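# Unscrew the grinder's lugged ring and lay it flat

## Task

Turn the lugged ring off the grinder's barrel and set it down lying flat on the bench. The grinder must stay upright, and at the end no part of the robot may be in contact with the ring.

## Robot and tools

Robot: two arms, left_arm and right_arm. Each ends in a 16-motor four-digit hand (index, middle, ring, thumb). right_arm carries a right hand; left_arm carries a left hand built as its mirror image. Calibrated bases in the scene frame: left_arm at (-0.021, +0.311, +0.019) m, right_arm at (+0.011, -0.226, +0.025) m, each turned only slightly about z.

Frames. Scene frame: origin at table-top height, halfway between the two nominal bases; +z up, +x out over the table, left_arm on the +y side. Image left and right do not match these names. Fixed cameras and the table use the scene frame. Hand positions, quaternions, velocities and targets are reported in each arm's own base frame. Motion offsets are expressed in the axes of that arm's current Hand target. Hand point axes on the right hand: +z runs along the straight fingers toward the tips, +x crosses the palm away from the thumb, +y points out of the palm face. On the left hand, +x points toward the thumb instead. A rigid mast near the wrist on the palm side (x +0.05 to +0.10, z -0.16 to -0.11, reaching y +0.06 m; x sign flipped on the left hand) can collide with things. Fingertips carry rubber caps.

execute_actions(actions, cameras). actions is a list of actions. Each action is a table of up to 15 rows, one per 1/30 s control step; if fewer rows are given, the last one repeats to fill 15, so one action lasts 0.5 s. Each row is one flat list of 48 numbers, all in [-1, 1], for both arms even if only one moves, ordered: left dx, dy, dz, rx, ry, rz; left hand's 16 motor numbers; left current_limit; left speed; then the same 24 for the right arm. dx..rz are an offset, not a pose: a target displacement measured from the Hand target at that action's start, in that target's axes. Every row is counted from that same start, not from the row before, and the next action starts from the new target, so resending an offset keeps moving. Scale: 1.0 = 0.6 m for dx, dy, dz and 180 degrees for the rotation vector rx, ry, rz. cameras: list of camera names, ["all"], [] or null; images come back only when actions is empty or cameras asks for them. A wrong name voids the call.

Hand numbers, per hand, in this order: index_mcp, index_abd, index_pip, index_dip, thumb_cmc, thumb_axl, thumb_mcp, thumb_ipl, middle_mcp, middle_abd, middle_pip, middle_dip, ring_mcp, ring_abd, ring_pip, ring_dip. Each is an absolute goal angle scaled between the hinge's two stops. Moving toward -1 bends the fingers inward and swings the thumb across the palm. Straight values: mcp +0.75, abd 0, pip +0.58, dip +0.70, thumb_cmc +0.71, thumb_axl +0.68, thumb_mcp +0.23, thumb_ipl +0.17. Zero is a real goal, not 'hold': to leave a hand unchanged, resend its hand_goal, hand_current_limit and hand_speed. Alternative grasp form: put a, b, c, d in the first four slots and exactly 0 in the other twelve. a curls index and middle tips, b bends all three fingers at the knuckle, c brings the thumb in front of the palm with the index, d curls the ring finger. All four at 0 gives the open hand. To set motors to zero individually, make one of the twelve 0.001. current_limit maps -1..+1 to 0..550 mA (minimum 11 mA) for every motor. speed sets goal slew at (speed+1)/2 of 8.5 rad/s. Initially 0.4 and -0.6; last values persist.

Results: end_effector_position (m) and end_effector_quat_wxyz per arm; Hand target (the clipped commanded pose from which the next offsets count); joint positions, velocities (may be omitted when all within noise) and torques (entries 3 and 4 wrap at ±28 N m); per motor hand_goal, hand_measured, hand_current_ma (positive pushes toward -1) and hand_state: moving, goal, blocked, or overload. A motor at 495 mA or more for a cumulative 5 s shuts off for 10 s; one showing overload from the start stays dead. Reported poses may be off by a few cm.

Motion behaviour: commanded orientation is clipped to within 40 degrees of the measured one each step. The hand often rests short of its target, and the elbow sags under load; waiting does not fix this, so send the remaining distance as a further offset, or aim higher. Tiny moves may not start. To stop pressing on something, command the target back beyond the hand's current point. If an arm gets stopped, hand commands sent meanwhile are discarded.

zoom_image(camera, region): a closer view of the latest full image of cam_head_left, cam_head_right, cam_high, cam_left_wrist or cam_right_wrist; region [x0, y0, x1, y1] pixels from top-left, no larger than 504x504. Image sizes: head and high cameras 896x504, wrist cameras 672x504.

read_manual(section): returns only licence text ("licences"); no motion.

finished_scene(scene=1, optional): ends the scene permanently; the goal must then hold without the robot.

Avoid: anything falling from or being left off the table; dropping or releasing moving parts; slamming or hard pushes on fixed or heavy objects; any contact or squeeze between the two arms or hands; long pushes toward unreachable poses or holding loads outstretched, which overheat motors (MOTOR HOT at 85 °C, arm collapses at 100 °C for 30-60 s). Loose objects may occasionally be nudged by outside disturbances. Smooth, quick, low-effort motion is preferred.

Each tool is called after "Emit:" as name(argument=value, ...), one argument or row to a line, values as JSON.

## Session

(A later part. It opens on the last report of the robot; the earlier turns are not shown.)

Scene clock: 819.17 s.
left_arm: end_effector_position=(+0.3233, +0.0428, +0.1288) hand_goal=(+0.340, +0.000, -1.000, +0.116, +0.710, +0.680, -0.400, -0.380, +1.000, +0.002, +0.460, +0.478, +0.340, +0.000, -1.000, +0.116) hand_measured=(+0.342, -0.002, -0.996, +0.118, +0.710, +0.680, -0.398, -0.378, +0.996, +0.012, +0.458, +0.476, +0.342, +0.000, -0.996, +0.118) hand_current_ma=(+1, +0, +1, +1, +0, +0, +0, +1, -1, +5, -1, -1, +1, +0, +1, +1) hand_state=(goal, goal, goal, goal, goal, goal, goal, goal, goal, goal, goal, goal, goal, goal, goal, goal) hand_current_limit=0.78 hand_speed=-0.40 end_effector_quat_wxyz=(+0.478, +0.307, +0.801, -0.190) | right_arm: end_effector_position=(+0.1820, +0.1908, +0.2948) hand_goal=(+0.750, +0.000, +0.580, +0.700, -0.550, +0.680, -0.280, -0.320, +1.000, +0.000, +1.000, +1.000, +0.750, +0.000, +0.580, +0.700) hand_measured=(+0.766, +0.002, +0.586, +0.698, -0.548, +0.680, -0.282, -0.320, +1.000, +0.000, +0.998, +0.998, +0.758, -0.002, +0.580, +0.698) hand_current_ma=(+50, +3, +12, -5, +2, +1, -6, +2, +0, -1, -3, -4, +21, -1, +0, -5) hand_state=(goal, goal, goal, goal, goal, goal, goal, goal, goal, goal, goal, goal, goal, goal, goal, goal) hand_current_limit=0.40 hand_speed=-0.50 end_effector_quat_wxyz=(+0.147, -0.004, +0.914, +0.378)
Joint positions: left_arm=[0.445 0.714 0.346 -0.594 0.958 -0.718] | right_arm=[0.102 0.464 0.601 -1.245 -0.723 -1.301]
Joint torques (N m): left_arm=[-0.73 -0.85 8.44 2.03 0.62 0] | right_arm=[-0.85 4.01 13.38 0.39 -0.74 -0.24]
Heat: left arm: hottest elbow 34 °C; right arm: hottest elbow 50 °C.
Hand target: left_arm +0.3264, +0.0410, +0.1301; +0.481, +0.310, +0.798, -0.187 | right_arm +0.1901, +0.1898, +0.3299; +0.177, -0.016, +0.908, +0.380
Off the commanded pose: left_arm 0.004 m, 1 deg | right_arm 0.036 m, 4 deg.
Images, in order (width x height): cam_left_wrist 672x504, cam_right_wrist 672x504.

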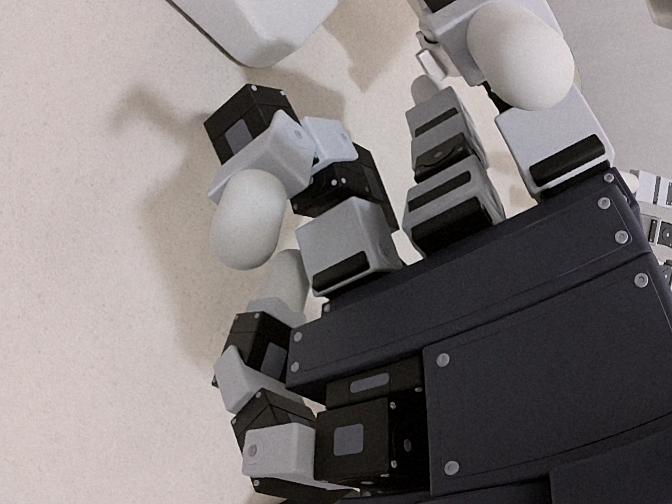

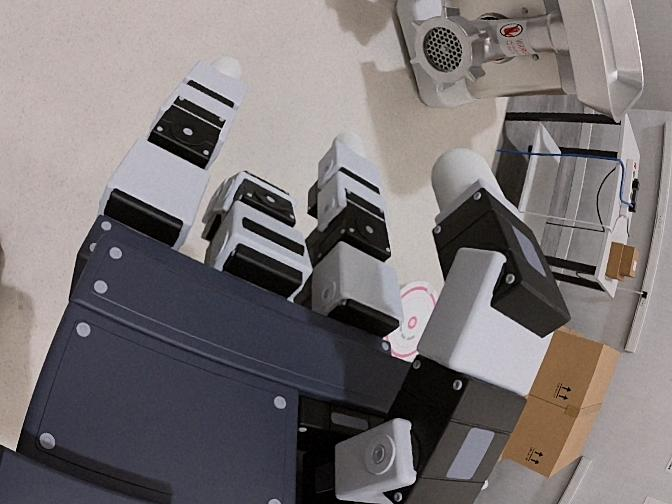

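Emit:
execute_actions(
  actions=[
    [[-0.0067,-0.01,0.035,0,0,0,0.34,0,-1,0.116,0.71,0.68,-0.4,-0.38,1,0.001,0.46,0.478,0.34,0,-1,0.116,0.78,-0.4,0,0,0,0,0,0,0.75,0,0.58,0.7,-0.55,0.68,-0.28,-0.32,1,0,1,1,0.75,0,0.58,0.7,0.4,-0.5]],
    [[0,0,0.0167,0,0,0,0.34,0,-1,0.116,0.71,0.68,-0.4,-0.38,1,0.001,0.46,0.478,0.34,0,-1,0.116,0.78,-0.4,0,0,0,0,0,0,0.75,0,0.58,0.7,-0.55,0.68,-0.28,-0.32,1,0,1,1,0.75,0,0.58,0.7,0.4,-0.5]],
  ],
  cameras=["cam_right_wrist","cam_left_wrist"],
)

Emit:
zoom_image(
  camera="cam_right_wrist",
  region=[380, 0, 540, 120],
)

Emit:
zoom_image(
  camera="cam_left_wrist",
  region=[350, 0, 510, 110],
)

Scene clock: 826.97 s.
left_arm: end_effector_position=(+0.3408, +0.0187, +0.1170) hand_goal=(+0.340, +0.000, -1.000, +0.116, +0.710, +0.680, -0.400, -0.380, +1.000, +0.002, +0.460, +0.478, +0.340, +0.000, -1.000, +0.116) hand_measured=(+0.342, -0.002, -0.996, +0.118, +0.710, +0.680, -0.398, -0.378, +0.998, +0.012, +0.458, +0.476, +0.342, +0.000, -0.996, +0.118) hand_current_ma=(+1, +0, +1, +1, +0, +0, +0, +1, -1, +5, -1, -1, +1, +0, +1, +1) hand_state=(goal, goal, goal, goal, goal, goal, goal, goal, goal, goal, goal, goal, goal, goal, goal, goal) hand_current_limit=0.78 hand_speed=-0.40 end_effector_quat_wxyz=(+0.476, +0.307, +0.802, -0.189) | right_arm: end_effector_position=(+0.1820, +0.1908, +0.2948) hand_goal=(+0.750, +0.000, +0.580, +0.700, -0.550, +0.680, -0.280, -0.320, +1.000, +0.000, +1.000, +1.000, +0.750, +0.000, +0.580, +0.700) hand_measured=(+0.766, +0.002, +0.586, +0.698, -0.548, +0.680, -0.282, -0.320, +1.000, +0.000, +0.998, +0.998, +0.758, -0.002, +0.580, +0.698) hand_current_ma=(+50, +3, +12, -5, +2, +1, -6, +2, +0, -1, -3, -4, +21, -1, +0, -5) hand_state=(goal, goal, goal, goal, goal, goal, goal, goal, goal, goal, goal, goal, goal, goal, goal, goal) hand_current_limit=0.40 hand_speed=-0.50 end_effector_quat_wxyz=(+0.147, -0.004, +0.914, +0.378)
Joint positions: left_arm=[0.285 0.749 0.304 -0.362 0.854 -0.916] | right_arm=[0.102 0.464 0.601 -1.245 -0.723 -1.301]
Joint torques (N m): left_arm=[-1.9 -0.79 8.39 2.19 0.52 0.04] | right_arm=[-0.91 4.13 13.33 0.39 -0.74 -0.23]
Heat: left arm: hottest elbow 34 °C; right arm: hottest elbow 50 °C.
Hand target: left_arm +0.3440, +0.0168, +0.1192; +0.481, +0.310, +0.798, -0.187 | right_arm +0.1901, +0.1898, +0.3299; +0.177, -0.016, +0.908, +0.380
Off the commanded pose: left_arm 0.004 m, 1 deg | right_arm 0.036 m, 4 deg.
Images, in order (width x height): cam_left_wrist 672x504, cam_right_wrist 672x504.

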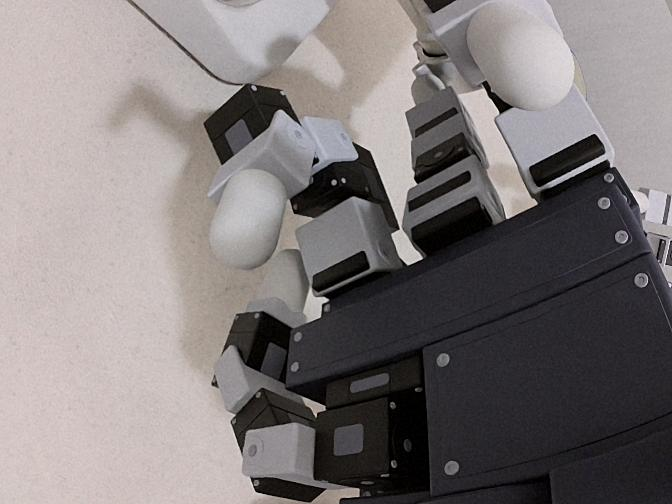

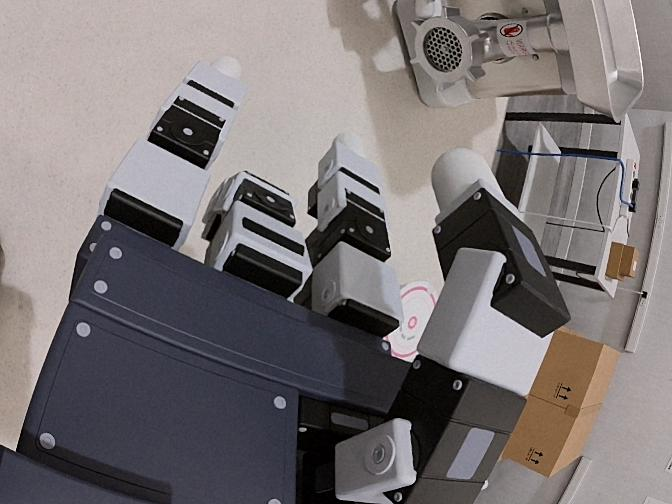

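Scaled by 3.150 from the camera's 672x504 image, which has a finer 960x720 frame.

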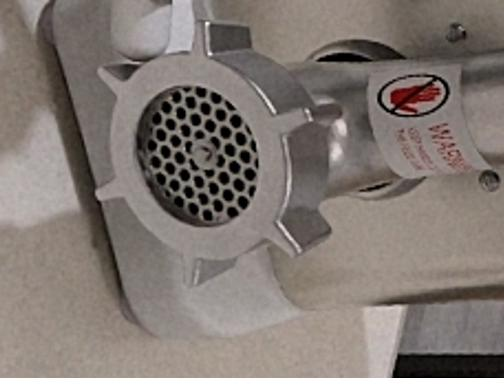

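Scaled by 3.150 from the camera's 672x504 image, which has a finer 960x720 frame.

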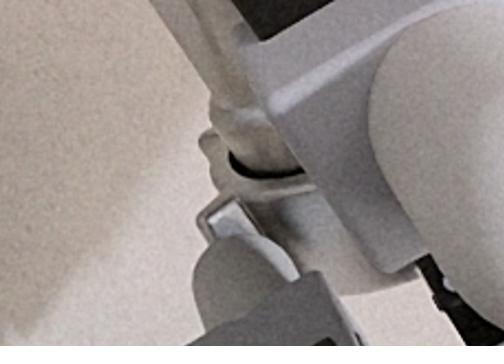

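Emit:
execute_actions(
  actions=[
    [[-0.015,0,0.005,0,0,0,0.34,0,-1,0.116,0.71,0.68,-0.4,-0.38,1,0.001,0.46,0.478,0.34,0,-1,0.116,0.78,-0.4,0,0,0,0,0,0,0.75,0,0.58,0.7,-0.55,0.68,-0.28,-0.32,1,0,1,1,0.75,0,0.58,0.7,0.4,-0.5]],
  ],
  cameras=["cam_right_wrist","cam_left_wrist"],
)

Emit:
zoom_image(
  camera="cam_right_wrist",
  region=[380, 0, 540, 120],
)

Emit:
zoom_image(
  camera="cam_left_wrist",
  region=[350, 0, 510, 110],
)

Scene clock: 831.87 s.
left_arm: end_effector_position=(+0.3406, +0.0183, +0.1145) hand_goal=(+0.340, +0.000, -1.000, +0.116, +0.710, +0.680, -0.400, -0.380, +1.000, +0.002, +0.460, +0.478, +0.340, +0.000, -1.000, +0.116) hand_measured=(+0.342, -0.002, -0.996, +0.118, +0.710, +0.680, -0.398, -0.378, +1.000, +0.012, +0.458, +0.474, +0.342, +0.000, -0.996, +0.118) hand_current_ma=(+1, +0, +1, +1, +0, +0, +0, +1, +0, +5, -1, -1, +1, +0, +1, +1) hand_state=(goal, goal, goal, goal, goal, goal, goal, goal, goal, goal, goal, goal, goal, goal, goal, goal) hand_current_limit=0.78 hand_speed=-0.40 end_effector_quat_wxyz=(+0.471, +0.298, +0.808, -0.189) | right_arm: end_effector_position=(+0.1820, +0.1908, +0.2948) hand_goal=(+0.750, +0.000, +0.580, +0.700, -0.550, +0.680, -0.280, -0.320, +1.000, +0.000, +1.000, +1.000, +0.750, +0.000, +0.580, +0.700) hand_measured=(+0.766, +0.002, +0.586, +0.698, -0.548, +0.680, -0.282, -0.320, +1.000, +0.000, +0.998, +0.998, +0.758, -0.002, +0.580, +0.698) hand_current_ma=(+50, +3, +12, -5, +2, +1, -6, +2, +0, -1, -3, -4, +21, -1, +0, -5) hand_state=(goal, goal, goal, goal, goal, goal, goal, goal, goal, goal, goal, goal, goal, goal, goal, goal) hand_current_limit=0.40 hand_speed=-0.50 end_effector_quat_wxyz=(+0.147, -0.004, +0.914, +0.378)
Joint positions: left_arm=[0.27 0.749 0.304 -0.356 0.831 -0.949] | right_arm=[0.102 0.464 0.601 -1.245 -0.723 -1.301]
Joint torques (N m): left_arm=[-2.49 -0.91 9.69 2.44 0.51 -0.03] | right_arm=[-0.79 4.13 13.35 0.42 -0.74 -0.23]
Heat: left arm: hottest elbow 34 °C; right arm: hottest elbow 51 °C.
Hand target: left_arm +0.3490, +0.0121, +0.1258; +0.481, +0.310, +0.798, -0.187 | right_arm +0.1901, +0.1898, +0.3299; +0.177, -0.016, +0.908, +0.380
Off the commanded pose: left_arm 0.015 m, 2 deg | right_arm 0.036 m, 4 deg.
Images, in order (width x height): cam_left_wrist 672x504, cam_right_wrist 672x504.

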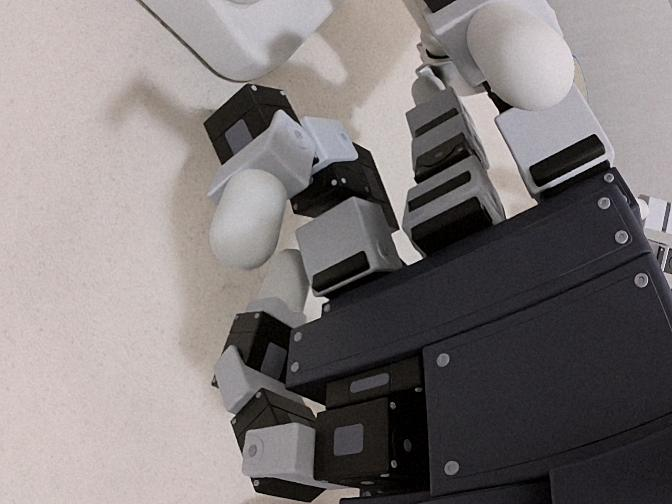

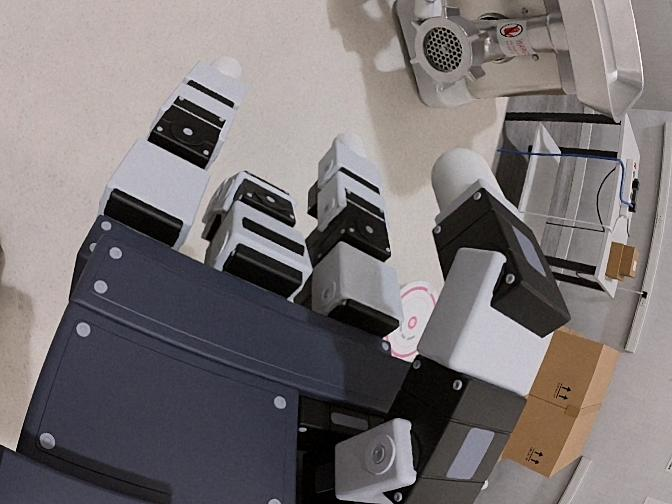

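Scaled by 3.150 from the camera's 672x504 image, which has a finer 960x720 frame.

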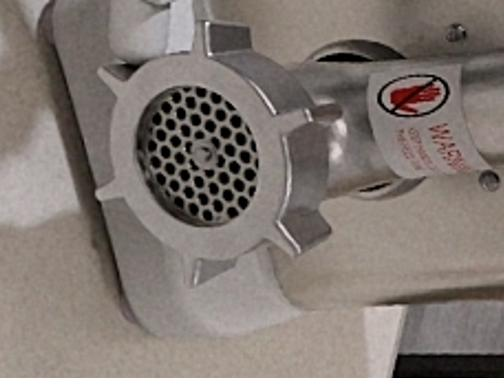

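Scaled by 3.150 from the camera's 672x504 image, which has a finer 960x720 frame.

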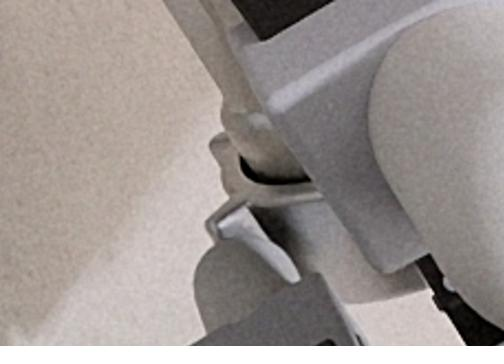

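Emit:
execute_actions(
  actions=[
    [[-0.02,0,-0.03,0,0,0,0.34,0,-1,0.116,0.71,0.68,-0.4,-0.38,1,0.001,0.46,0.478,0.34,0,-1,0.116,0.78,-0.4,0,0,0,0,0,0,0.75,0,0.58,0.7,-0.55,0.68,-0.28,-0.32,1,0,1,1,0.75,0,0.58,0.7,0.4,-0.5]],
    [[0,0,0.02,0,0,0,0.34,0,-1,0.116,0.71,0.68,-0.4,-0.38,1,0.001,0.46,0.478,0.34,0,-1,0.116,0.78,-0.4,0,0,0,0,0,0,0.75,0,0.58,0.7,-0.55,0.68,-0.28,-0.32,1,0,1,1,0.75,0,0.58,0.7,0.4,-0.5]],
  ],
  cameras=["cam_right_wrist","cam_left_wrist"],
)

Emit:
zoom_image(
  camera="cam_right_wrist",
  region=[380, 0, 540, 120],
)

Emit:
zoom_image(
  camera="cam_left_wrist",
  region=[350, 0, 510, 110],
)

Scene clock: 835.43 s.
left_arm: end_effector_position=(+0.3322, +0.0121, +0.1136) hand_goal=(+0.340, +0.000, -1.000, +0.116, +0.710, +0.680, -0.400, -0.380, +1.000, +0.002, +0.460, +0.478, +0.340, +0.000, -1.000, +0.116) hand_measured=(+0.342, -0.002, -0.996, +0.118, +0.710, +0.680, -0.398, -0.378, +0.996, +0.010, +0.456, +0.476, +0.342, +0.000, -0.996, +0.118) hand_current_ma=(+1, +0, +1, +1, +0, +0, +0, +1, -2, +3, -1, -1, +1, +0, +1, +1) hand_state=(goal, goal, goal, goal, goal, goal, goal, goal, goal, goal, goal, goal, goal, goal, goal, goal) hand_current_limit=0.78 hand_speed=-0.40 end_effector_quat_wxyz=(+0.462, +0.299, +0.811, -0.199) | right_arm: end_effector_position=(+0.1820, +0.1908, +0.2948) hand_goal=(+0.750, +0.000, +0.580, +0.700, -0.550, +0.680, -0.280, -0.320, +1.000, +0.000, +1.000, +1.000, +0.750, +0.000, +0.580, +0.700) hand_measured=(+0.766, +0.002, +0.586, +0.698, -0.548, +0.680, -0.282, -0.320, +1.000, +0.000, +0.998, +0.998, +0.758, -0.002, +0.580, +0.698) hand_current_ma=(+50, +3, +12, -5, +2, +1, -6, +2, +0, -1, -3, -4, +21, -1, +0, -5) hand_state=(goal, goal, goal, goal, goal, goal, goal, goal, goal, goal, goal, goal, goal, goal, goal, goal) hand_current_limit=0.40 hand_speed=-0.50 end_effector_quat_wxyz=(+0.147, -0.004, +0.914, +0.378)
Joint positions: left_arm=[0.259 0.715 0.304 -0.415 0.833 -0.949] | right_arm=[0.102 0.464 0.601 -1.245 -0.723 -1.301]
Joint torques (N m): left_arm=[-1.61 -1.26 12.15 2.21 0.49 -0.02] | right_arm=[-0.73 4.13 13.34 0.43 -0.74 -0.23]
Heat: left arm: hottest elbow 34 °C; right arm: hottest elbow 51 °C.
Hand target: left_arm +0.3493, +0.0119, +0.1392; +0.481, +0.310, +0.798, -0.187 | right_arm +0.1901, +0.1898, +0.3299; +0.177, -0.016, +0.908, +0.380
Off the commanded pose: left_arm 0.031 m, 3 deg | right_arm 0.036 m, 4 deg.
Images, in order (width x height): cam_left_wrist 672x504, cam_right_wrist 672x504.

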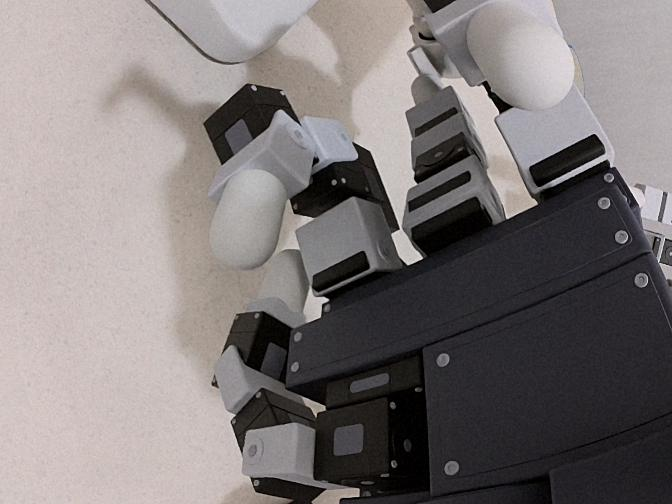

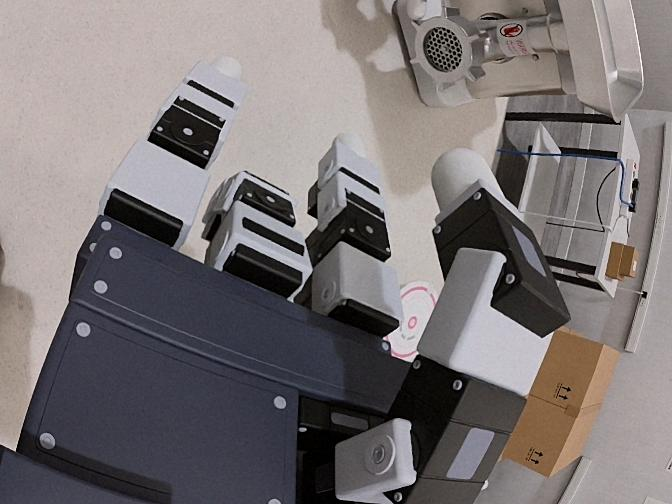

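Scaled by 3.150 from the camera's 672x504 image, which has a finer 960x720 frame.

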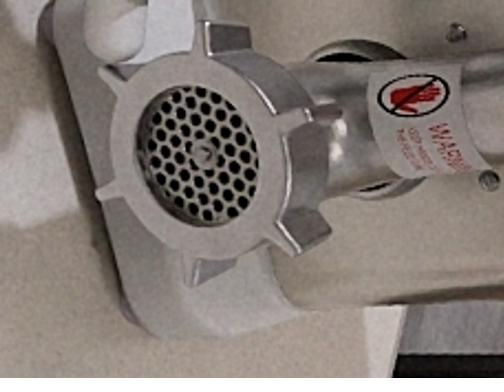

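Scaled by 3.150 from the camera's 672x504 image, which has a finer 960x720 frame.

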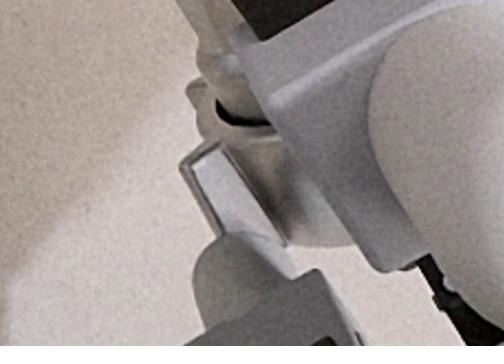

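Emit:
execute_actions(
  actions=[
    [[0.007,0.0087,-0.1058,0,0,0,0.34,0,-1,0.116,0.71,0.68,-0.4,-0.38,1,0.001,0.46,0.478,0.34,0,-1,0.116,0.78,-0.4,0,0,0,0,0,0,0.75,0,0.58,0.7,-0.55,0.68,-0.28,-0.32,1,0,1,1,0.75,0,0.58,0.7,0.4,-0.5]],
    [[0.0242,0.0012,0.0868,0,0,0,0.34,0,-1,0.116,0.71,0.68,-0.4,-0.38,1,0.001,0.46,0.478,0.34,0,-1,0.116,0.78,-0.4,0,0,0,0,0,0,0.75,0,0.58,0.7,-0.55,0.68,-0.28,-0.32,1,0,1,1,0.75,0,0.58,0.7,0.4,-0.5]],
  ],
  cameras=["cam_right_wrist","cam_left_wrist"],
)

Emit:
zoom_image(
  camera="cam_right_wrist",
  region=[380, 0, 540, 120],
)

Emit:
zoom_image(
  camera="cam_left_wrist",
  region=[350, 0, 510, 110],
)

Scene clock: 841.03 s.
left_arm: end_effector_position=(+0.3359, +0.0313, +0.1263) hand_goal=(+0.340, +0.000, -1.000, +0.116, +0.710, +0.680, -0.400, -0.380, +1.000, +0.002, +0.460, +0.478, +0.340, +0.000, -1.000, +0.116) hand_measured=(+0.342, -0.002, -0.996, +0.118, +0.710, +0.680, -0.398, -0.378, +0.998, +0.010, +0.458, +0.476, +0.342, +0.000, -0.996, +0.118) hand_current_ma=(+1, +0, +1, +1, +0, +0, +0, +1, -1, +3, -1, -1, +1, +0, +1, +1) hand_state=(goal, goal, goal, goal, goal, goal, goal, goal, goal, goal, goal, goal, goal, goal, goal, goal) hand_current_limit=0.78 hand_speed=-0.40 end_effector_quat_wxyz=(+0.477, +0.307, +0.802, -0.190) | right_arm: end_effector_position=(+0.1820, +0.1908, +0.2948) hand_goal=(+0.750, +0.000, +0.580, +0.700, -0.550, +0.680, -0.280, -0.320, +1.000, +0.000, +1.000, +1.000, +0.750, +0.000, +0.580, +0.700) hand_measured=(+0.766, +0.002, +0.586, +0.698, -0.548, +0.680, -0.282, -0.320, +1.000, +0.000, +0.998, +0.998, +0.758, -0.002, +0.580, +0.698) hand_current_ma=(+50, +3, +12, -5, +2, +1, -6, +2, +0, -1, -3, -4, +21, -1, +0, -5) hand_state=(goal, goal, goal, goal, goal, goal, goal, goal, goal, goal, goal, goal, goal, goal, goal, goal) hand_current_limit=0.40 hand_speed=-0.50 end_effector_quat_wxyz=(+0.147, -0.004, +0.914, +0.378)
Joint positions: left_arm=[0.359 0.735 0.335 -0.471 0.905 -0.832] | right_arm=[0.102 0.464 0.601 -1.245 -0.723 -1.301]
Joint torques (N m): left_arm=[-1.03 -0.91 8.61 2.18 0.51 0] | right_arm=[-0.85 4.19 13.34 0.44 -0.74 -0.23]
Heat: left arm: hottest elbow 34 °C; right arm: hottest elbow 51 °C.
Hand target: left_arm +0.3394, +0.0290, +0.1280; +0.481, +0.310, +0.798, -0.187 | right_arm +0.1901, +0.1898, +0.3299; +0.177, -0.016, +0.908, +0.380
Off the commanded pose: left_arm 0.005 m, 1 deg | right_arm 0.036 m, 4 deg.
Images, in order (width x height): cam_left_wrist 672x504, cam_right_wrist 672x504.

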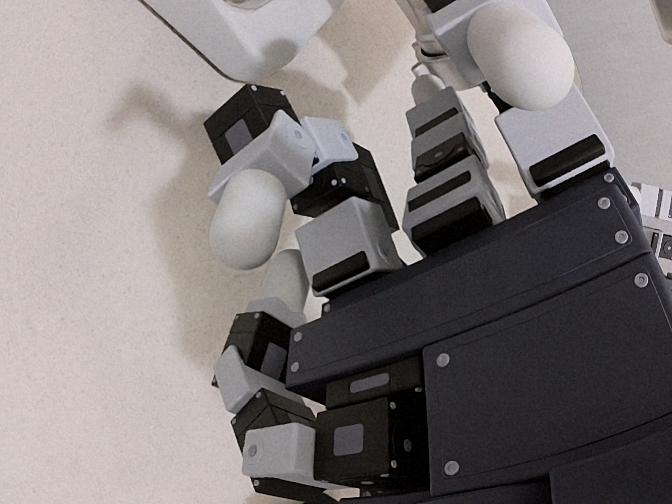

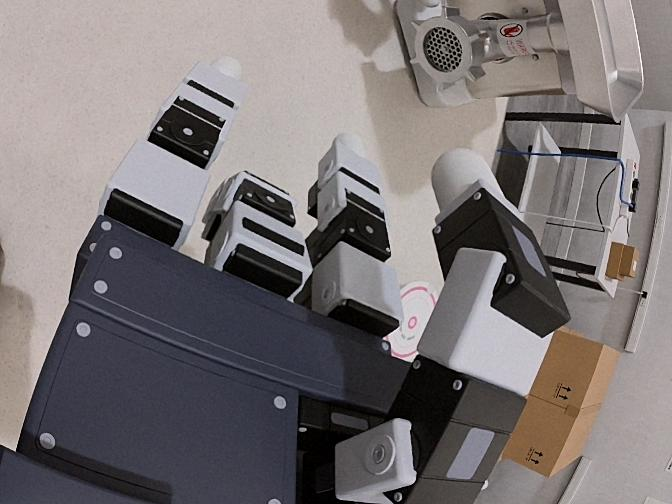

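Scaled by 3.150 from the camera's 672x504 image, which has a finer 960x720 frame.

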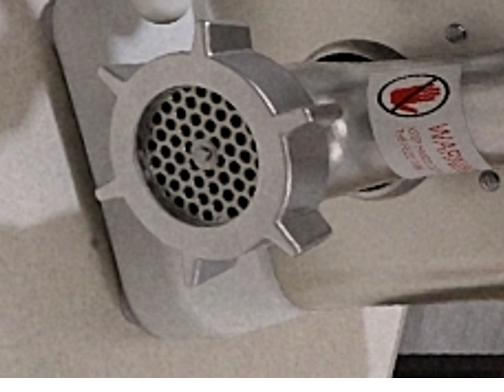

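Scaled by 3.150 from the camera's 672x504 image, which has a finer 960x720 frame.

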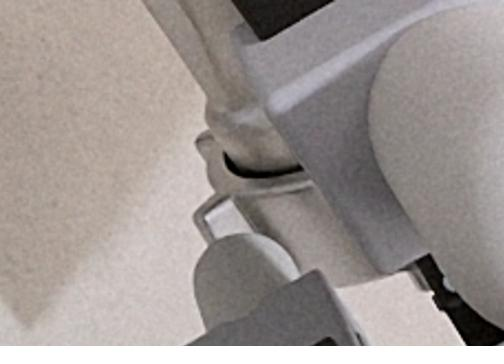

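Emit:
execute_actions(
  actions=[
    [[0.0055,-0.0067,0.0253,0,0,0,0.34,0,-1,0.116,0.71,0.68,-0.4,-0.38,1,0.001,0.46,0.478,0.34,0,-1,0.116,0.78,-0.4,0,0,0,0,0,0,0.75,0,0.58,0.7,-0.55,0.68,-0.28,-0.32,1,0,1,1,0.75,0,0.58,0.7,0.4,-0.5]],
  ],
  cameras=["cam_right_wrist","cam_left_wrist"],
)

Emit:
zoom_image(
  camera="cam_right_wrist",
  region=[380, 0, 540, 120],
)

Emit:
zoom_image(
  camera="cam_left_wrist",
  region=[350, 0, 510, 110],
)

Scene clock: 843.93 s.
left_arm: end_effector_position=(+0.3424, +0.0207, +0.1156) hand_goal=(+0.340, +0.000, -1.000, +0.116, +0.710, +0.680, -0.400, -0.380, +1.000, +0.002, +0.460, +0.478, +0.340, +0.000, -1.000, +0.116) hand_measured=(+0.342, -0.002, -0.996, +0.118, +0.710, +0.680, -0.398, -0.378, +0.998, +0.010, +0.458, +0.476, +0.342, +0.000, -0.996, +0.118) hand_current_ma=(+1, +0, +1, +1, +0, +0, +0, +1, -1, +3, -1, -1, +1, +0, +1, +1) hand_state=(goal, goal, goal, goal, goal, goal, goal, goal, goal, goal, goal, goal, goal, goal, goal, goal) hand_current_limit=0.78 hand_speed=-0.40 end_effector_quat_wxyz=(+0.476, +0.306, +0.802, -0.189) | right_arm: end_effector_position=(+0.1820, +0.1908, +0.2948) hand_goal=(+0.750, +0.000, +0.580, +0.700, -0.550, +0.680, -0.280, -0.320, +1.000, +0.000, +1.000, +1.000, +0.750, +0.000, +0.580, +0.700) hand_measured=(+0.766, +0.002, +0.586, +0.698, -0.548, +0.680, -0.282, -0.320, +1.000, +0.000, +0.998, +0.998, +0.758, -0.002, +0.580, +0.698) hand_current_ma=(+50, +3, +12, -5, +2, +1, -6, +2, +0, -1, -3, -4, +21, -1, +0, -5) hand_state=(goal, goal, goal, goal, goal, goal, goal, goal, goal, goal, goal, goal, goal, goal, goal, goal) hand_current_limit=0.40 hand_speed=-0.50 end_effector_quat_wxyz=(+0.147, -0.004, +0.914, +0.378)
Joint positions: left_arm=[0.292 0.763 0.306 -0.355 0.857 -0.91] | right_arm=[0.102 0.464 0.601 -1.245 -0.723 -1.301]
Joint torques (N m): left_arm=[-1.61 -0.32 8.36 2.17 0.51 -0.03] | right_arm=[-0.79 4.13 13.31 0.4 -0.74 -0.24]
Heat: left arm: hottest elbow 34 °C; right arm: hottest elbow 51 °C.
Hand target: left_arm +0.3454, +0.0180, +0.1180; +0.481, +0.310, +0.798, -0.187 | right_arm +0.1901, +0.1898, +0.3299; +0.177, -0.016, +0.908, +0.380
Off the commanded pose: left_arm 0.005 m, 1 deg | right_arm 0.036 m, 4 deg.
Images, in order (width x height): cam_left_wrist 672x504, cam_right_wrist 672x504.

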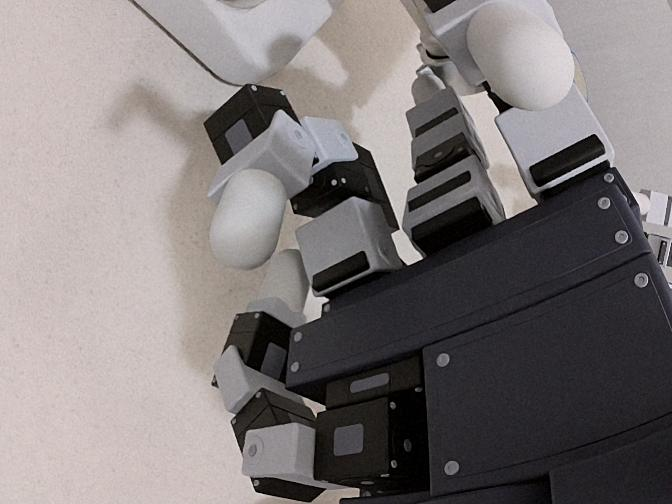

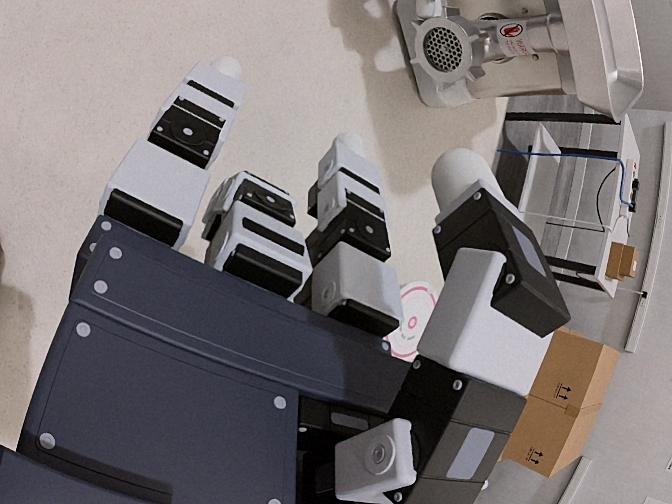

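Scaled by 3.150 from the camera's 672x504 image, which has a finer 960x720 frame.

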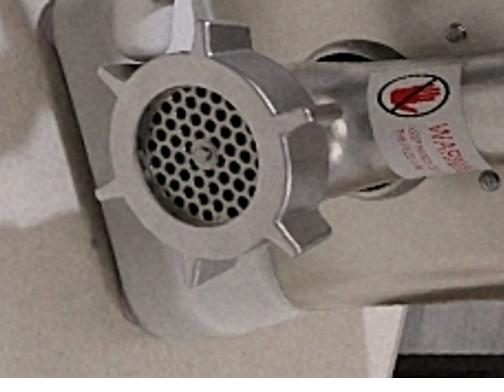

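Scaled by 3.150 from the camera's 672x504 image, which has a finer 960x720 frame.

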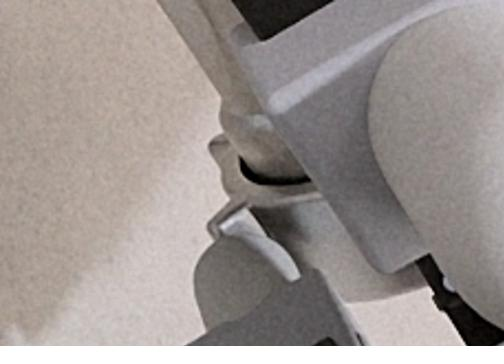

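Emit:
execute_actions(
  actions=[
    [[0.0109,-0.0075,0.022,0.0071,0.0054,-0.0018,0.34,0,-1,0.116,0.71,0.68,-0.4,-0.38,1,0.001,0.46,0.478,0.34,0,-1,0.116,0.78,-0.4,0,0,0,0,0,0,0.75,0,0.58,0.7,-0.55,0.68,-0.28,-0.32,1,0,1,1,0.75,0,0.58,0.7,0.4,-0.5]],
  ],
  cameras=["cam_right_wrist"],
)

Emit:
zoom_image(
  camera="cam_right_wrist",
  region=[380, 0, 540, 120],
)

Scene clock: 848.63 s.
left_arm: end_effector_position=(+0.3450, +0.0214, +0.1139) hand_goal=(+0.340, +0.000, -1.000, +0.116, +0.710, +0.680, -0.400, -0.380, +1.000, +0.002, +0.460, +0.478, +0.340, +0.000, -1.000, +0.116) hand_measured=(+0.342, -0.002, -0.996, +0.118, +0.710, +0.680, -0.398, -0.378, +1.000, +0.022, +0.474, +0.472, +0.342, +0.000, -0.996, +0.118) hand_current_ma=(+1, +0, +1, +1, +0, +0, +0, +1, +0, +15, +9, -3, +1, +0, +1, +1) hand_state=(goal, goal, goal, goal, goal, goal, goal, goal, goal, blocked, goal, goal, goal, goal, goal, goal) hand_current_limit=0.78 hand_speed=-0.40 end_effector_quat_wxyz=(+0.476, +0.304, +0.804, -0.184) | right_arm: end_effector_position=(+0.1820, +0.1908, +0.2948) hand_goal=(+0.750, +0.000, +0.580, +0.700, -0.550, +0.680, -0.280, -0.320, +1.000, +0.000, +1.000, +1.000, +0.750, +0.000, +0.580, +0.700) hand_measured=(+0.766, +0.002, +0.586, +0.698, -0.548, +0.680, -0.282, -0.320, +1.000, +0.000, +0.998, +0.998, +0.758, -0.002, +0.580, +0.698) hand_current_ma=(+50, +3, +12, -5, +2, +1, -6, +2, +0, -1, -3, -4, +21, -1, +0, -5) hand_state=(goal, goal, goal, goal, goal, goal, goal, goal, goal, goal, goal, goal, goal, goal, goal, goal) hand_current_limit=0.40 hand_speed=-0.50 end_effector_quat_wxyz=(+0.147, -0.004, +0.914, +0.378)
Joint positions: left_arm=[0.281 0.774 0.303 -0.327 0.839 -0.926] | right_arm=[0.102 0.464 0.601 -1.245 -0.723 -1.301]
Joint torques (N m): left_arm=[-3.37 0.32 7.99 2.67 0.38 -0.01] | right_arm=[-0.85 4.07 13.38 0.42 -0.74 -0.22]
Heat: left arm: hottest elbow 34 °C; right arm: hottest elbow 51 °C.
Hand target: left_arm +0.3487, +0.0089, +0.1060; +0.471, +0.315, +0.801, -0.195 | right_arm +0.1901, +0.1898, +0.3299; +0.177, -0.016, +0.908, +0.380
Off the commanded pose: left_arm 0.015 m, 2 deg | right_arm 0.036 m, 4 deg.
Images, in order (width x height): cam_right_wrist 672x504.

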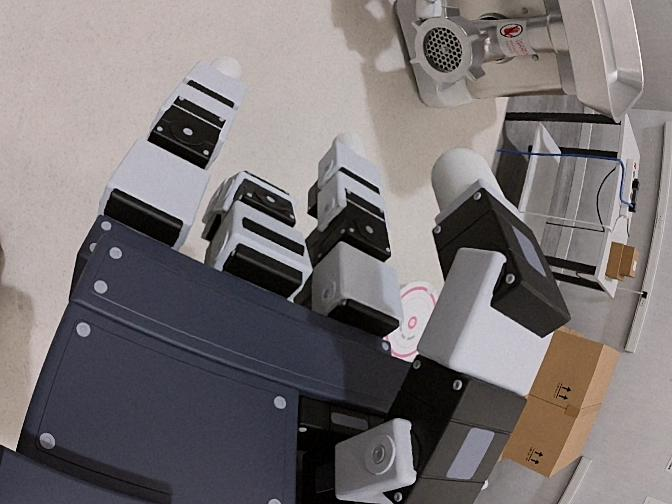

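Scaled by 3.150 from the camera's 672x504 image, which has a finer 960x720 frame.

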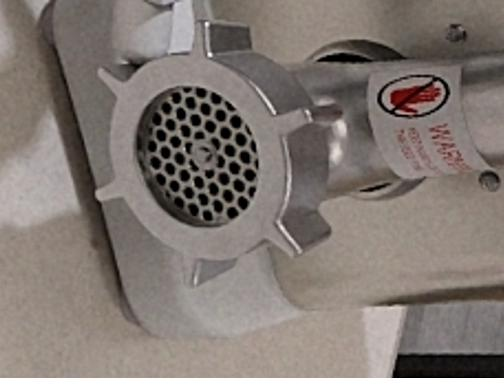

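Emit:
execute_actions(
  actions=[
    [[0.015,-0.012,0.022,0.009,0.006,-0.002,0.34,0,-1,0.116,0.71,0.68,-0.4,-0.38,1,0.001,0.46,0.478,0.34,0,-1,0.116,0.78,-0.4,0,0,0,0,0,0,0.75,0,0.58,0.7,-0.55,0.68,-0.28,-0.32,1,0,1,1,0.75,0,0.58,0.7,0.4,-0.5]],
  ],
  cameras=["cam_right_wrist"],
)

Emit:
zoom_image(
  camera="cam_right_wrist",
  region=[380, 0, 540, 120],
)

Scene clock: 853.23 s.
left_arm: end_effector_position=(+0.3442, +0.0007, +0.0871) hand_goal=(+0.340, +0.000, -1.000, +0.116, +0.710, +0.680, -0.400, -0.380, +1.000, +0.002, +0.460, +0.478, +0.340, +0.000, -1.000, +0.116) hand_measured=(+0.342, -0.002, -0.996, +0.118, +0.710, +0.680, -0.398, -0.378, +0.996, +0.014, +0.460, +0.476, +0.342, +0.000, -0.996, +0.118) hand_current_ma=(+1, +0, +1, +1, +0, +0, +0, +1, -1, +6, +0, -1, +1, +0, +1, +1) hand_state=(goal, goal, goal, goal, goal, goal, goal, goal, goal, goal, goal, goal, goal, goal, goal, goal) hand_current_limit=0.78 hand_speed=-0.40 end_effector_quat_wxyz=(+0.451, +0.317, +0.808, -0.207) | right_arm: end_effector_position=(+0.1820, +0.1908, +0.2948) hand_goal=(+0.750, +0.000, +0.580, +0.700, -0.550, +0.680, -0.280, -0.320, +1.000, +0.000, +1.000, +1.000, +0.750, +0.000, +0.580, +0.700) hand_measured=(+0.766, +0.002, +0.586, +0.698, -0.548, +0.680, -0.282, -0.320, +1.000, +0.000, +0.998, +0.998, +0.758, -0.002, +0.580, +0.698) hand_current_ma=(+50, +3, +12, -5, +2, +1, -6, +2, +0, -1, -3, -4, +21, -1, +0, -5) hand_state=(goal, goal, goal, goal, goal, goal, goal, goal, goal, goal, goal, goal, goal, goal, goal, goal) hand_current_limit=0.40 hand_speed=-0.50 end_effector_quat_wxyz=(+0.147, -0.004, +0.914, +0.378)
Joint positions: left_arm=[0.212 0.85 0.281 -0.272 0.822 -0.942] | right_arm=[0.102 0.464 0.601 -1.245 -0.723 -1.301]
Joint torques (N m): left_arm=[-1.38 -2.43 8.25 2.41 0.5 -0.01] | right_arm=[-0.73 4.13 13.33 0.39 -0.74 -0.22]
Heat: left arm: hottest elbow 34 °C; right arm: hottest elbow 51 °C.
Hand target: left_arm +0.3489, -0.0015, +0.0919; +0.458, +0.320, +0.804, -0.205 | right_arm +0.1901, +0.1898, +0.3299; +0.177, -0.016, +0.908, +0.380
Off the commanded pose: left_arm 0.007 m, 1 deg | right_arm 0.036 m, 4 deg.
Images, in order (width x height): cam_right_wrist 672x504.

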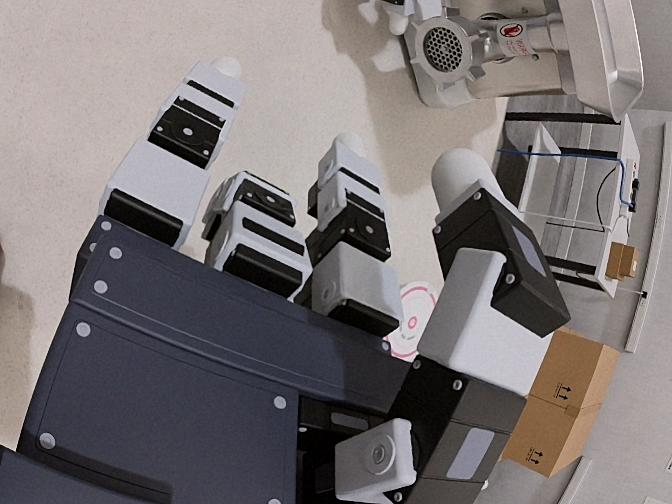

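Scaled by 3.150 from the camera's 672x504 image, which has a finer 960x720 frame.

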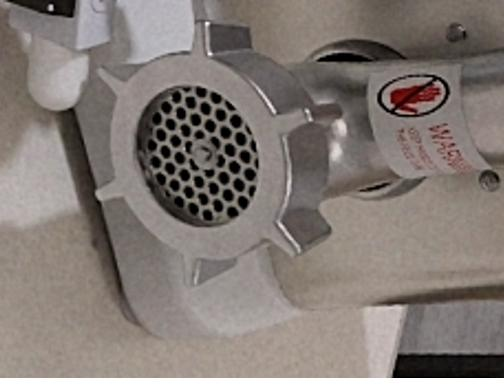

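Emit:
execute_actions(
  actions=[
    [[0,0,-0.0833,0,0,0,0.34,0,-1,0.116,0.71,0.68,-0.4,-0.38,1,0.001,0.46,0.478,0.34,0,-1,0.116,0.78,-0.4,0,0,0,0,0,0,0.75,0,0.58,0.7,-0.55,0.68,-0.28,-0.32,1,0,1,1,0.75,0,0.58,0.7,0.4,-0.5]],
    [[-0.04,0.0227,-0.06,-0.0161,-0.0558,0.0038,0.34,0,-1,0.116,0.71,0.68,-0.4,-0.38,1,0.001,0.46,0.478,0.34,0,-1,0.116,0.78,-0.4,0,0,0,0,0,0,0.75,0,0.58,0.7,-0.55,0.68,-0.28,-0.32,1,0,1,1,0.75,0,0.58,0.7,0.4,-0.5]],
    [[0.0490,-0.0005,0.0890,0,0,0,0.34,0,-1,0.116,0.71,0.68,-0.4,-0.38,1,0.001,0.46,0.478,0.34,0,-1,0.116,0.78,-0.4,0,0,0,0,0,0,0.75,0,0.58,0.7,-0.55,0.68,-0.28,-0.32,1,0,1,1,0.75,0,0.58,0.7,0.4,-0.5]],
  ],
  cameras=["cam_right_wrist","cam_left_wrist"],
)

Emit:
zoom_image(
  camera="cam_right_wrist",
  region=[380, 0, 540, 120],
)

Emit:
zoom_image(
  camera="cam_left_wrist",
  region=[350, 0, 510, 110],
)

Scene clock: 863.20 s.
left_arm: end_effector_position=(+0.3413, +0.0285, +0.1079) hand_goal=(+0.340, +0.000, -1.000, +0.116, +0.710, +0.680, -0.400, -0.380, +1.000, +0.002, +0.460, +0.478, +0.340, +0.000, -1.000, +0.116) hand_measured=(+0.342, -0.002, -0.996, +0.118, +0.710, +0.680, -0.398, -0.378, +0.998, +0.012, +0.460, +0.476, +0.342, +0.000, -0.996, +0.118) hand_current_ma=(+1, +0, +1, +1, +0, +0, +0, +1, -1, +5, +0, -1, +1, +0, +1, +1) hand_state=(goal, goal, goal, goal, goal, goal, goal, goal, goal, goal, goal, goal, goal, goal, goal, goal) hand_current_limit=0.78 hand_speed=-0.40 end_effector_quat_wxyz=(+0.528, +0.296, +0.767, -0.215) | right_arm: end_effector_position=(+0.1820, +0.1908, +0.2948) hand_goal=(+0.750, +0.000, +0.580, +0.700, -0.550, +0.680, -0.280, -0.320, +1.000, +0.000, +1.000, +1.000, +0.750, +0.000, +0.580, +0.700) hand_measured=(+0.766, +0.002, +0.586, +0.698, -0.548, +0.680, -0.282, -0.320, +1.000, +0.000, +0.998, +0.998, +0.758, -0.002, +0.580, +0.698) hand_current_ma=(+50, +3, +12, -5, +2, +1, -6, +2, +0, -1, -3, -4, +21, -1, +0, -5) hand_state=(goal, goal, goal, goal, goal, goal, goal, goal, goal, goal, goal, goal, goal, goal, goal, goal) hand_current_limit=0.40 hand_speed=-0.50 end_effector_quat_wxyz=(+0.147, -0.004, +0.914, +0.378)
Joint positions: left_arm=[0.404 0.824 0.234 -0.16 1.032 -0.915] | right_arm=[0.102 0.464 0.601 -1.245 -0.723 -1.301]
Joint torques (N m): left_arm=[-1.67 -0.91 7.73 2.36 0.51 0.02] | right_arm=[-0.85 4.19 13.35 0.42 -0.74 -0.23]
Heat: left arm: hottest elbow 34 °C; right arm: hottest elbow 51 °C.
Hand target: left_arm +0.3449, +0.0264, +0.1092; +0.536, +0.294, +0.763, -0.209 | right_arm +0.1901, +0.1898, +0.3299; +0.177, -0.016, +0.908, +0.380
Off the commanded pose: left_arm 0.004 m, 1 deg | right_arm 0.036 m, 4 deg.
Images, in order (width x height): cam_left_wrist 672x504, cam_right_wrist 672x504.

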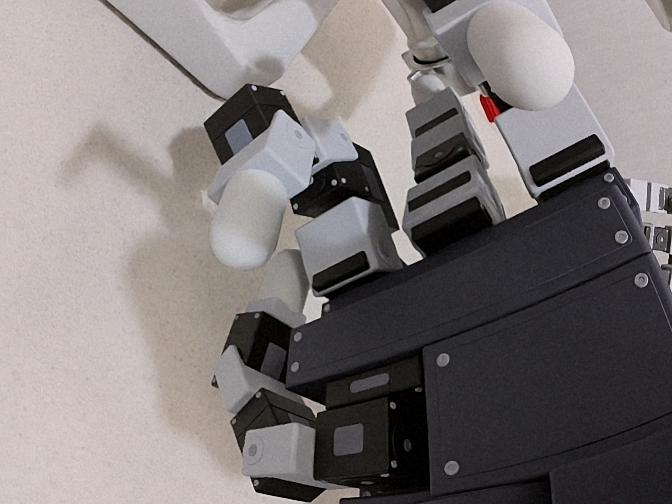

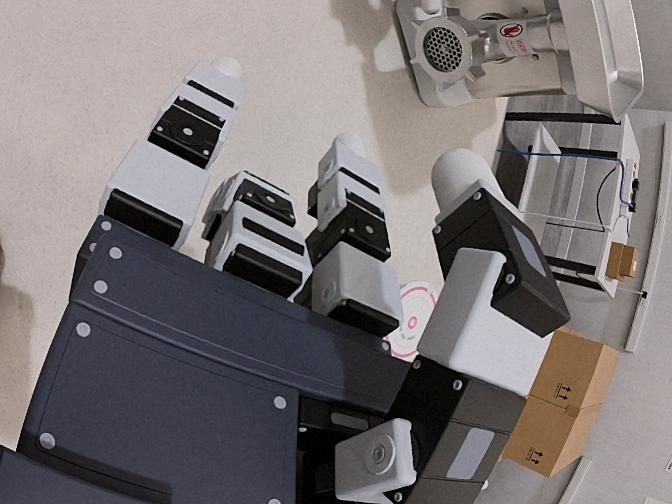

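Scaled by 3.150 from the camera's 672x504 image, which has a finer 960x720 frame.

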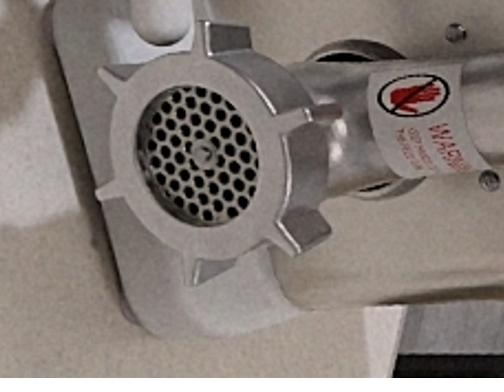

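Scaled by 3.150 from the camera's 672x504 image, which has a finer 960x720 frame.

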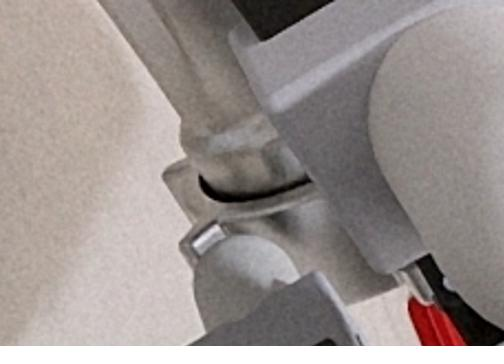

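Emit:
execute_actions(
  actions=[
    [[0.0017,-0.0067,0.0217,0,0,0,0.34,0,-1,0.116,0.71,0.68,-0.4,-0.38,1,0.001,0.46,0.478,0.34,0,-1,0.116,0.78,-0.4,0,0,0,0,0,0,0.75,0,0.58,0.7,-0.55,0.68,-0.28,-0.32,1,0,1,1,0.75,0,0.58,0.7,0.4,-0.5]],
  ],
  cameras=["cam_right_wrist","cam_left_wrist"],
)

Emit:
zoom_image(
  camera="cam_right_wrist",
  region=[380, 0, 540, 120],
)

Emit:
zoom_image(
  camera="cam_left_wrist",
  region=[350, 0, 510, 110],
)

Scene clock: 869.43 s.
left_arm: end_effector_position=(+0.3453, +0.0248, +0.1016) hand_goal=(+0.340, +0.000, -1.000, +0.116, +0.710, +0.680, -0.400, -0.380, +1.000, +0.002, +0.460, +0.478, +0.340, +0.000, -1.000, +0.116) hand_measured=(+0.342, -0.002, -0.996, +0.118, +0.710, +0.680, -0.398, -0.378, +1.000, +0.016, +0.486, +0.478, +0.342, +0.000, -0.996, +0.118) hand_current_ma=(+1, +0, +1, +1, +0, +0, +0, +1, +0, +8, +26, +0, +1, +0, +1, +1) hand_state=(goal, goal, goal, goal, goal, goal, goal, goal, goal, goal, blocked, goal, goal, goal, goal, goal) hand_current_limit=0.78 hand_speed=-0.40 end_effector_quat_wxyz=(+0.534, +0.283, +0.770, -0.206) | right_arm: end_effector_position=(+0.1820, +0.1908, +0.2948) hand_goal=(+0.750, +0.000, +0.580, +0.700, -0.550, +0.680, -0.280, -0.320, +1.000, +0.000, +1.000, +1.000, +0.750, +0.000, +0.580, +0.700) hand_measured=(+0.766, +0.002, +0.586, +0.698, -0.548, +0.680, -0.282, -0.320, +1.000, +0.000, +0.998, +0.998, +0.758, -0.002, +0.580, +0.698) hand_current_ma=(+50, +3, +12, -5, +2, +1, -6, +2, +0, -1, -3, -4, +21, -1, +0, -5) hand_state=(goal, goal, goal, goal, goal, goal, goal, goal, goal, goal, goal, goal, goal, goal, goal, goal) hand_current_limit=0.40 hand_speed=-0.50 end_effector_quat_wxyz=(+0.147, -0.004, +0.914, +0.378)
Joint positions: left_arm=[0.353 0.841 0.198 -0.013 0.971 -1.022] | right_arm=[0.102 0.464 0.601 -1.245 -0.723 -1.301]
Joint torques (N m): left_arm=[-2.78 -0.5 7.92 2.73 0.06 -0.04] | right_arm=[-0.91 4.19 13.37 0.4 -0.75 -0.22]
Heat: left arm: hottest elbow 34 °C; right arm: hottest elbow 52 °C.
Hand target: left_arm +0.3510, +0.0154, +0.1038; +0.536, +0.294, +0.763, -0.209 | right_arm +0.1901, +0.1898, +0.3299; +0.177, -0.016, +0.908, +0.380
Off the commanded pose: left_arm 0.011 m, 2 deg | right_arm 0.036 m, 4 deg.
Images, in order (width x height): cam_left_wrist 672x504, cam_right_wrist 672x504.

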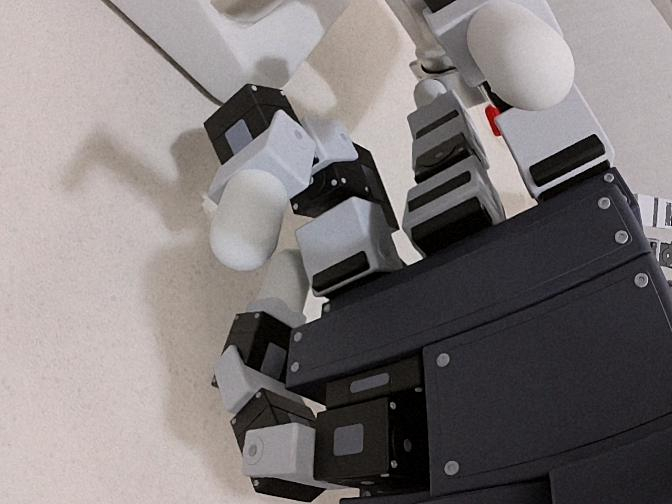

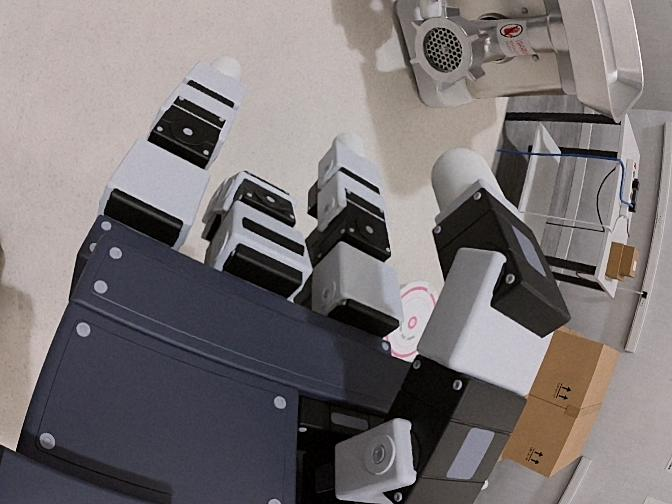

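Scaled by 3.150 from the camera's 672x504 image, which has a finer 960x720 frame.

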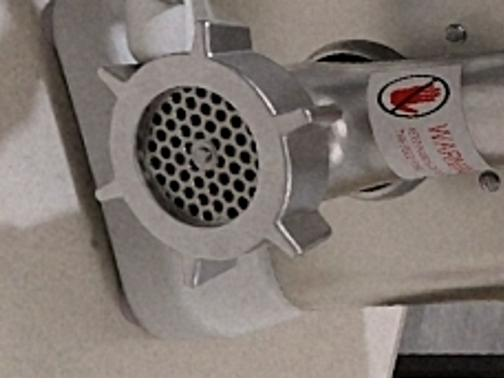

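Scaled by 3.150 from the camera's 672x504 image, which has a finer 960x720 frame.

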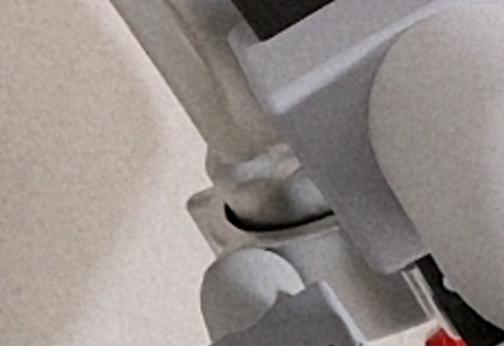

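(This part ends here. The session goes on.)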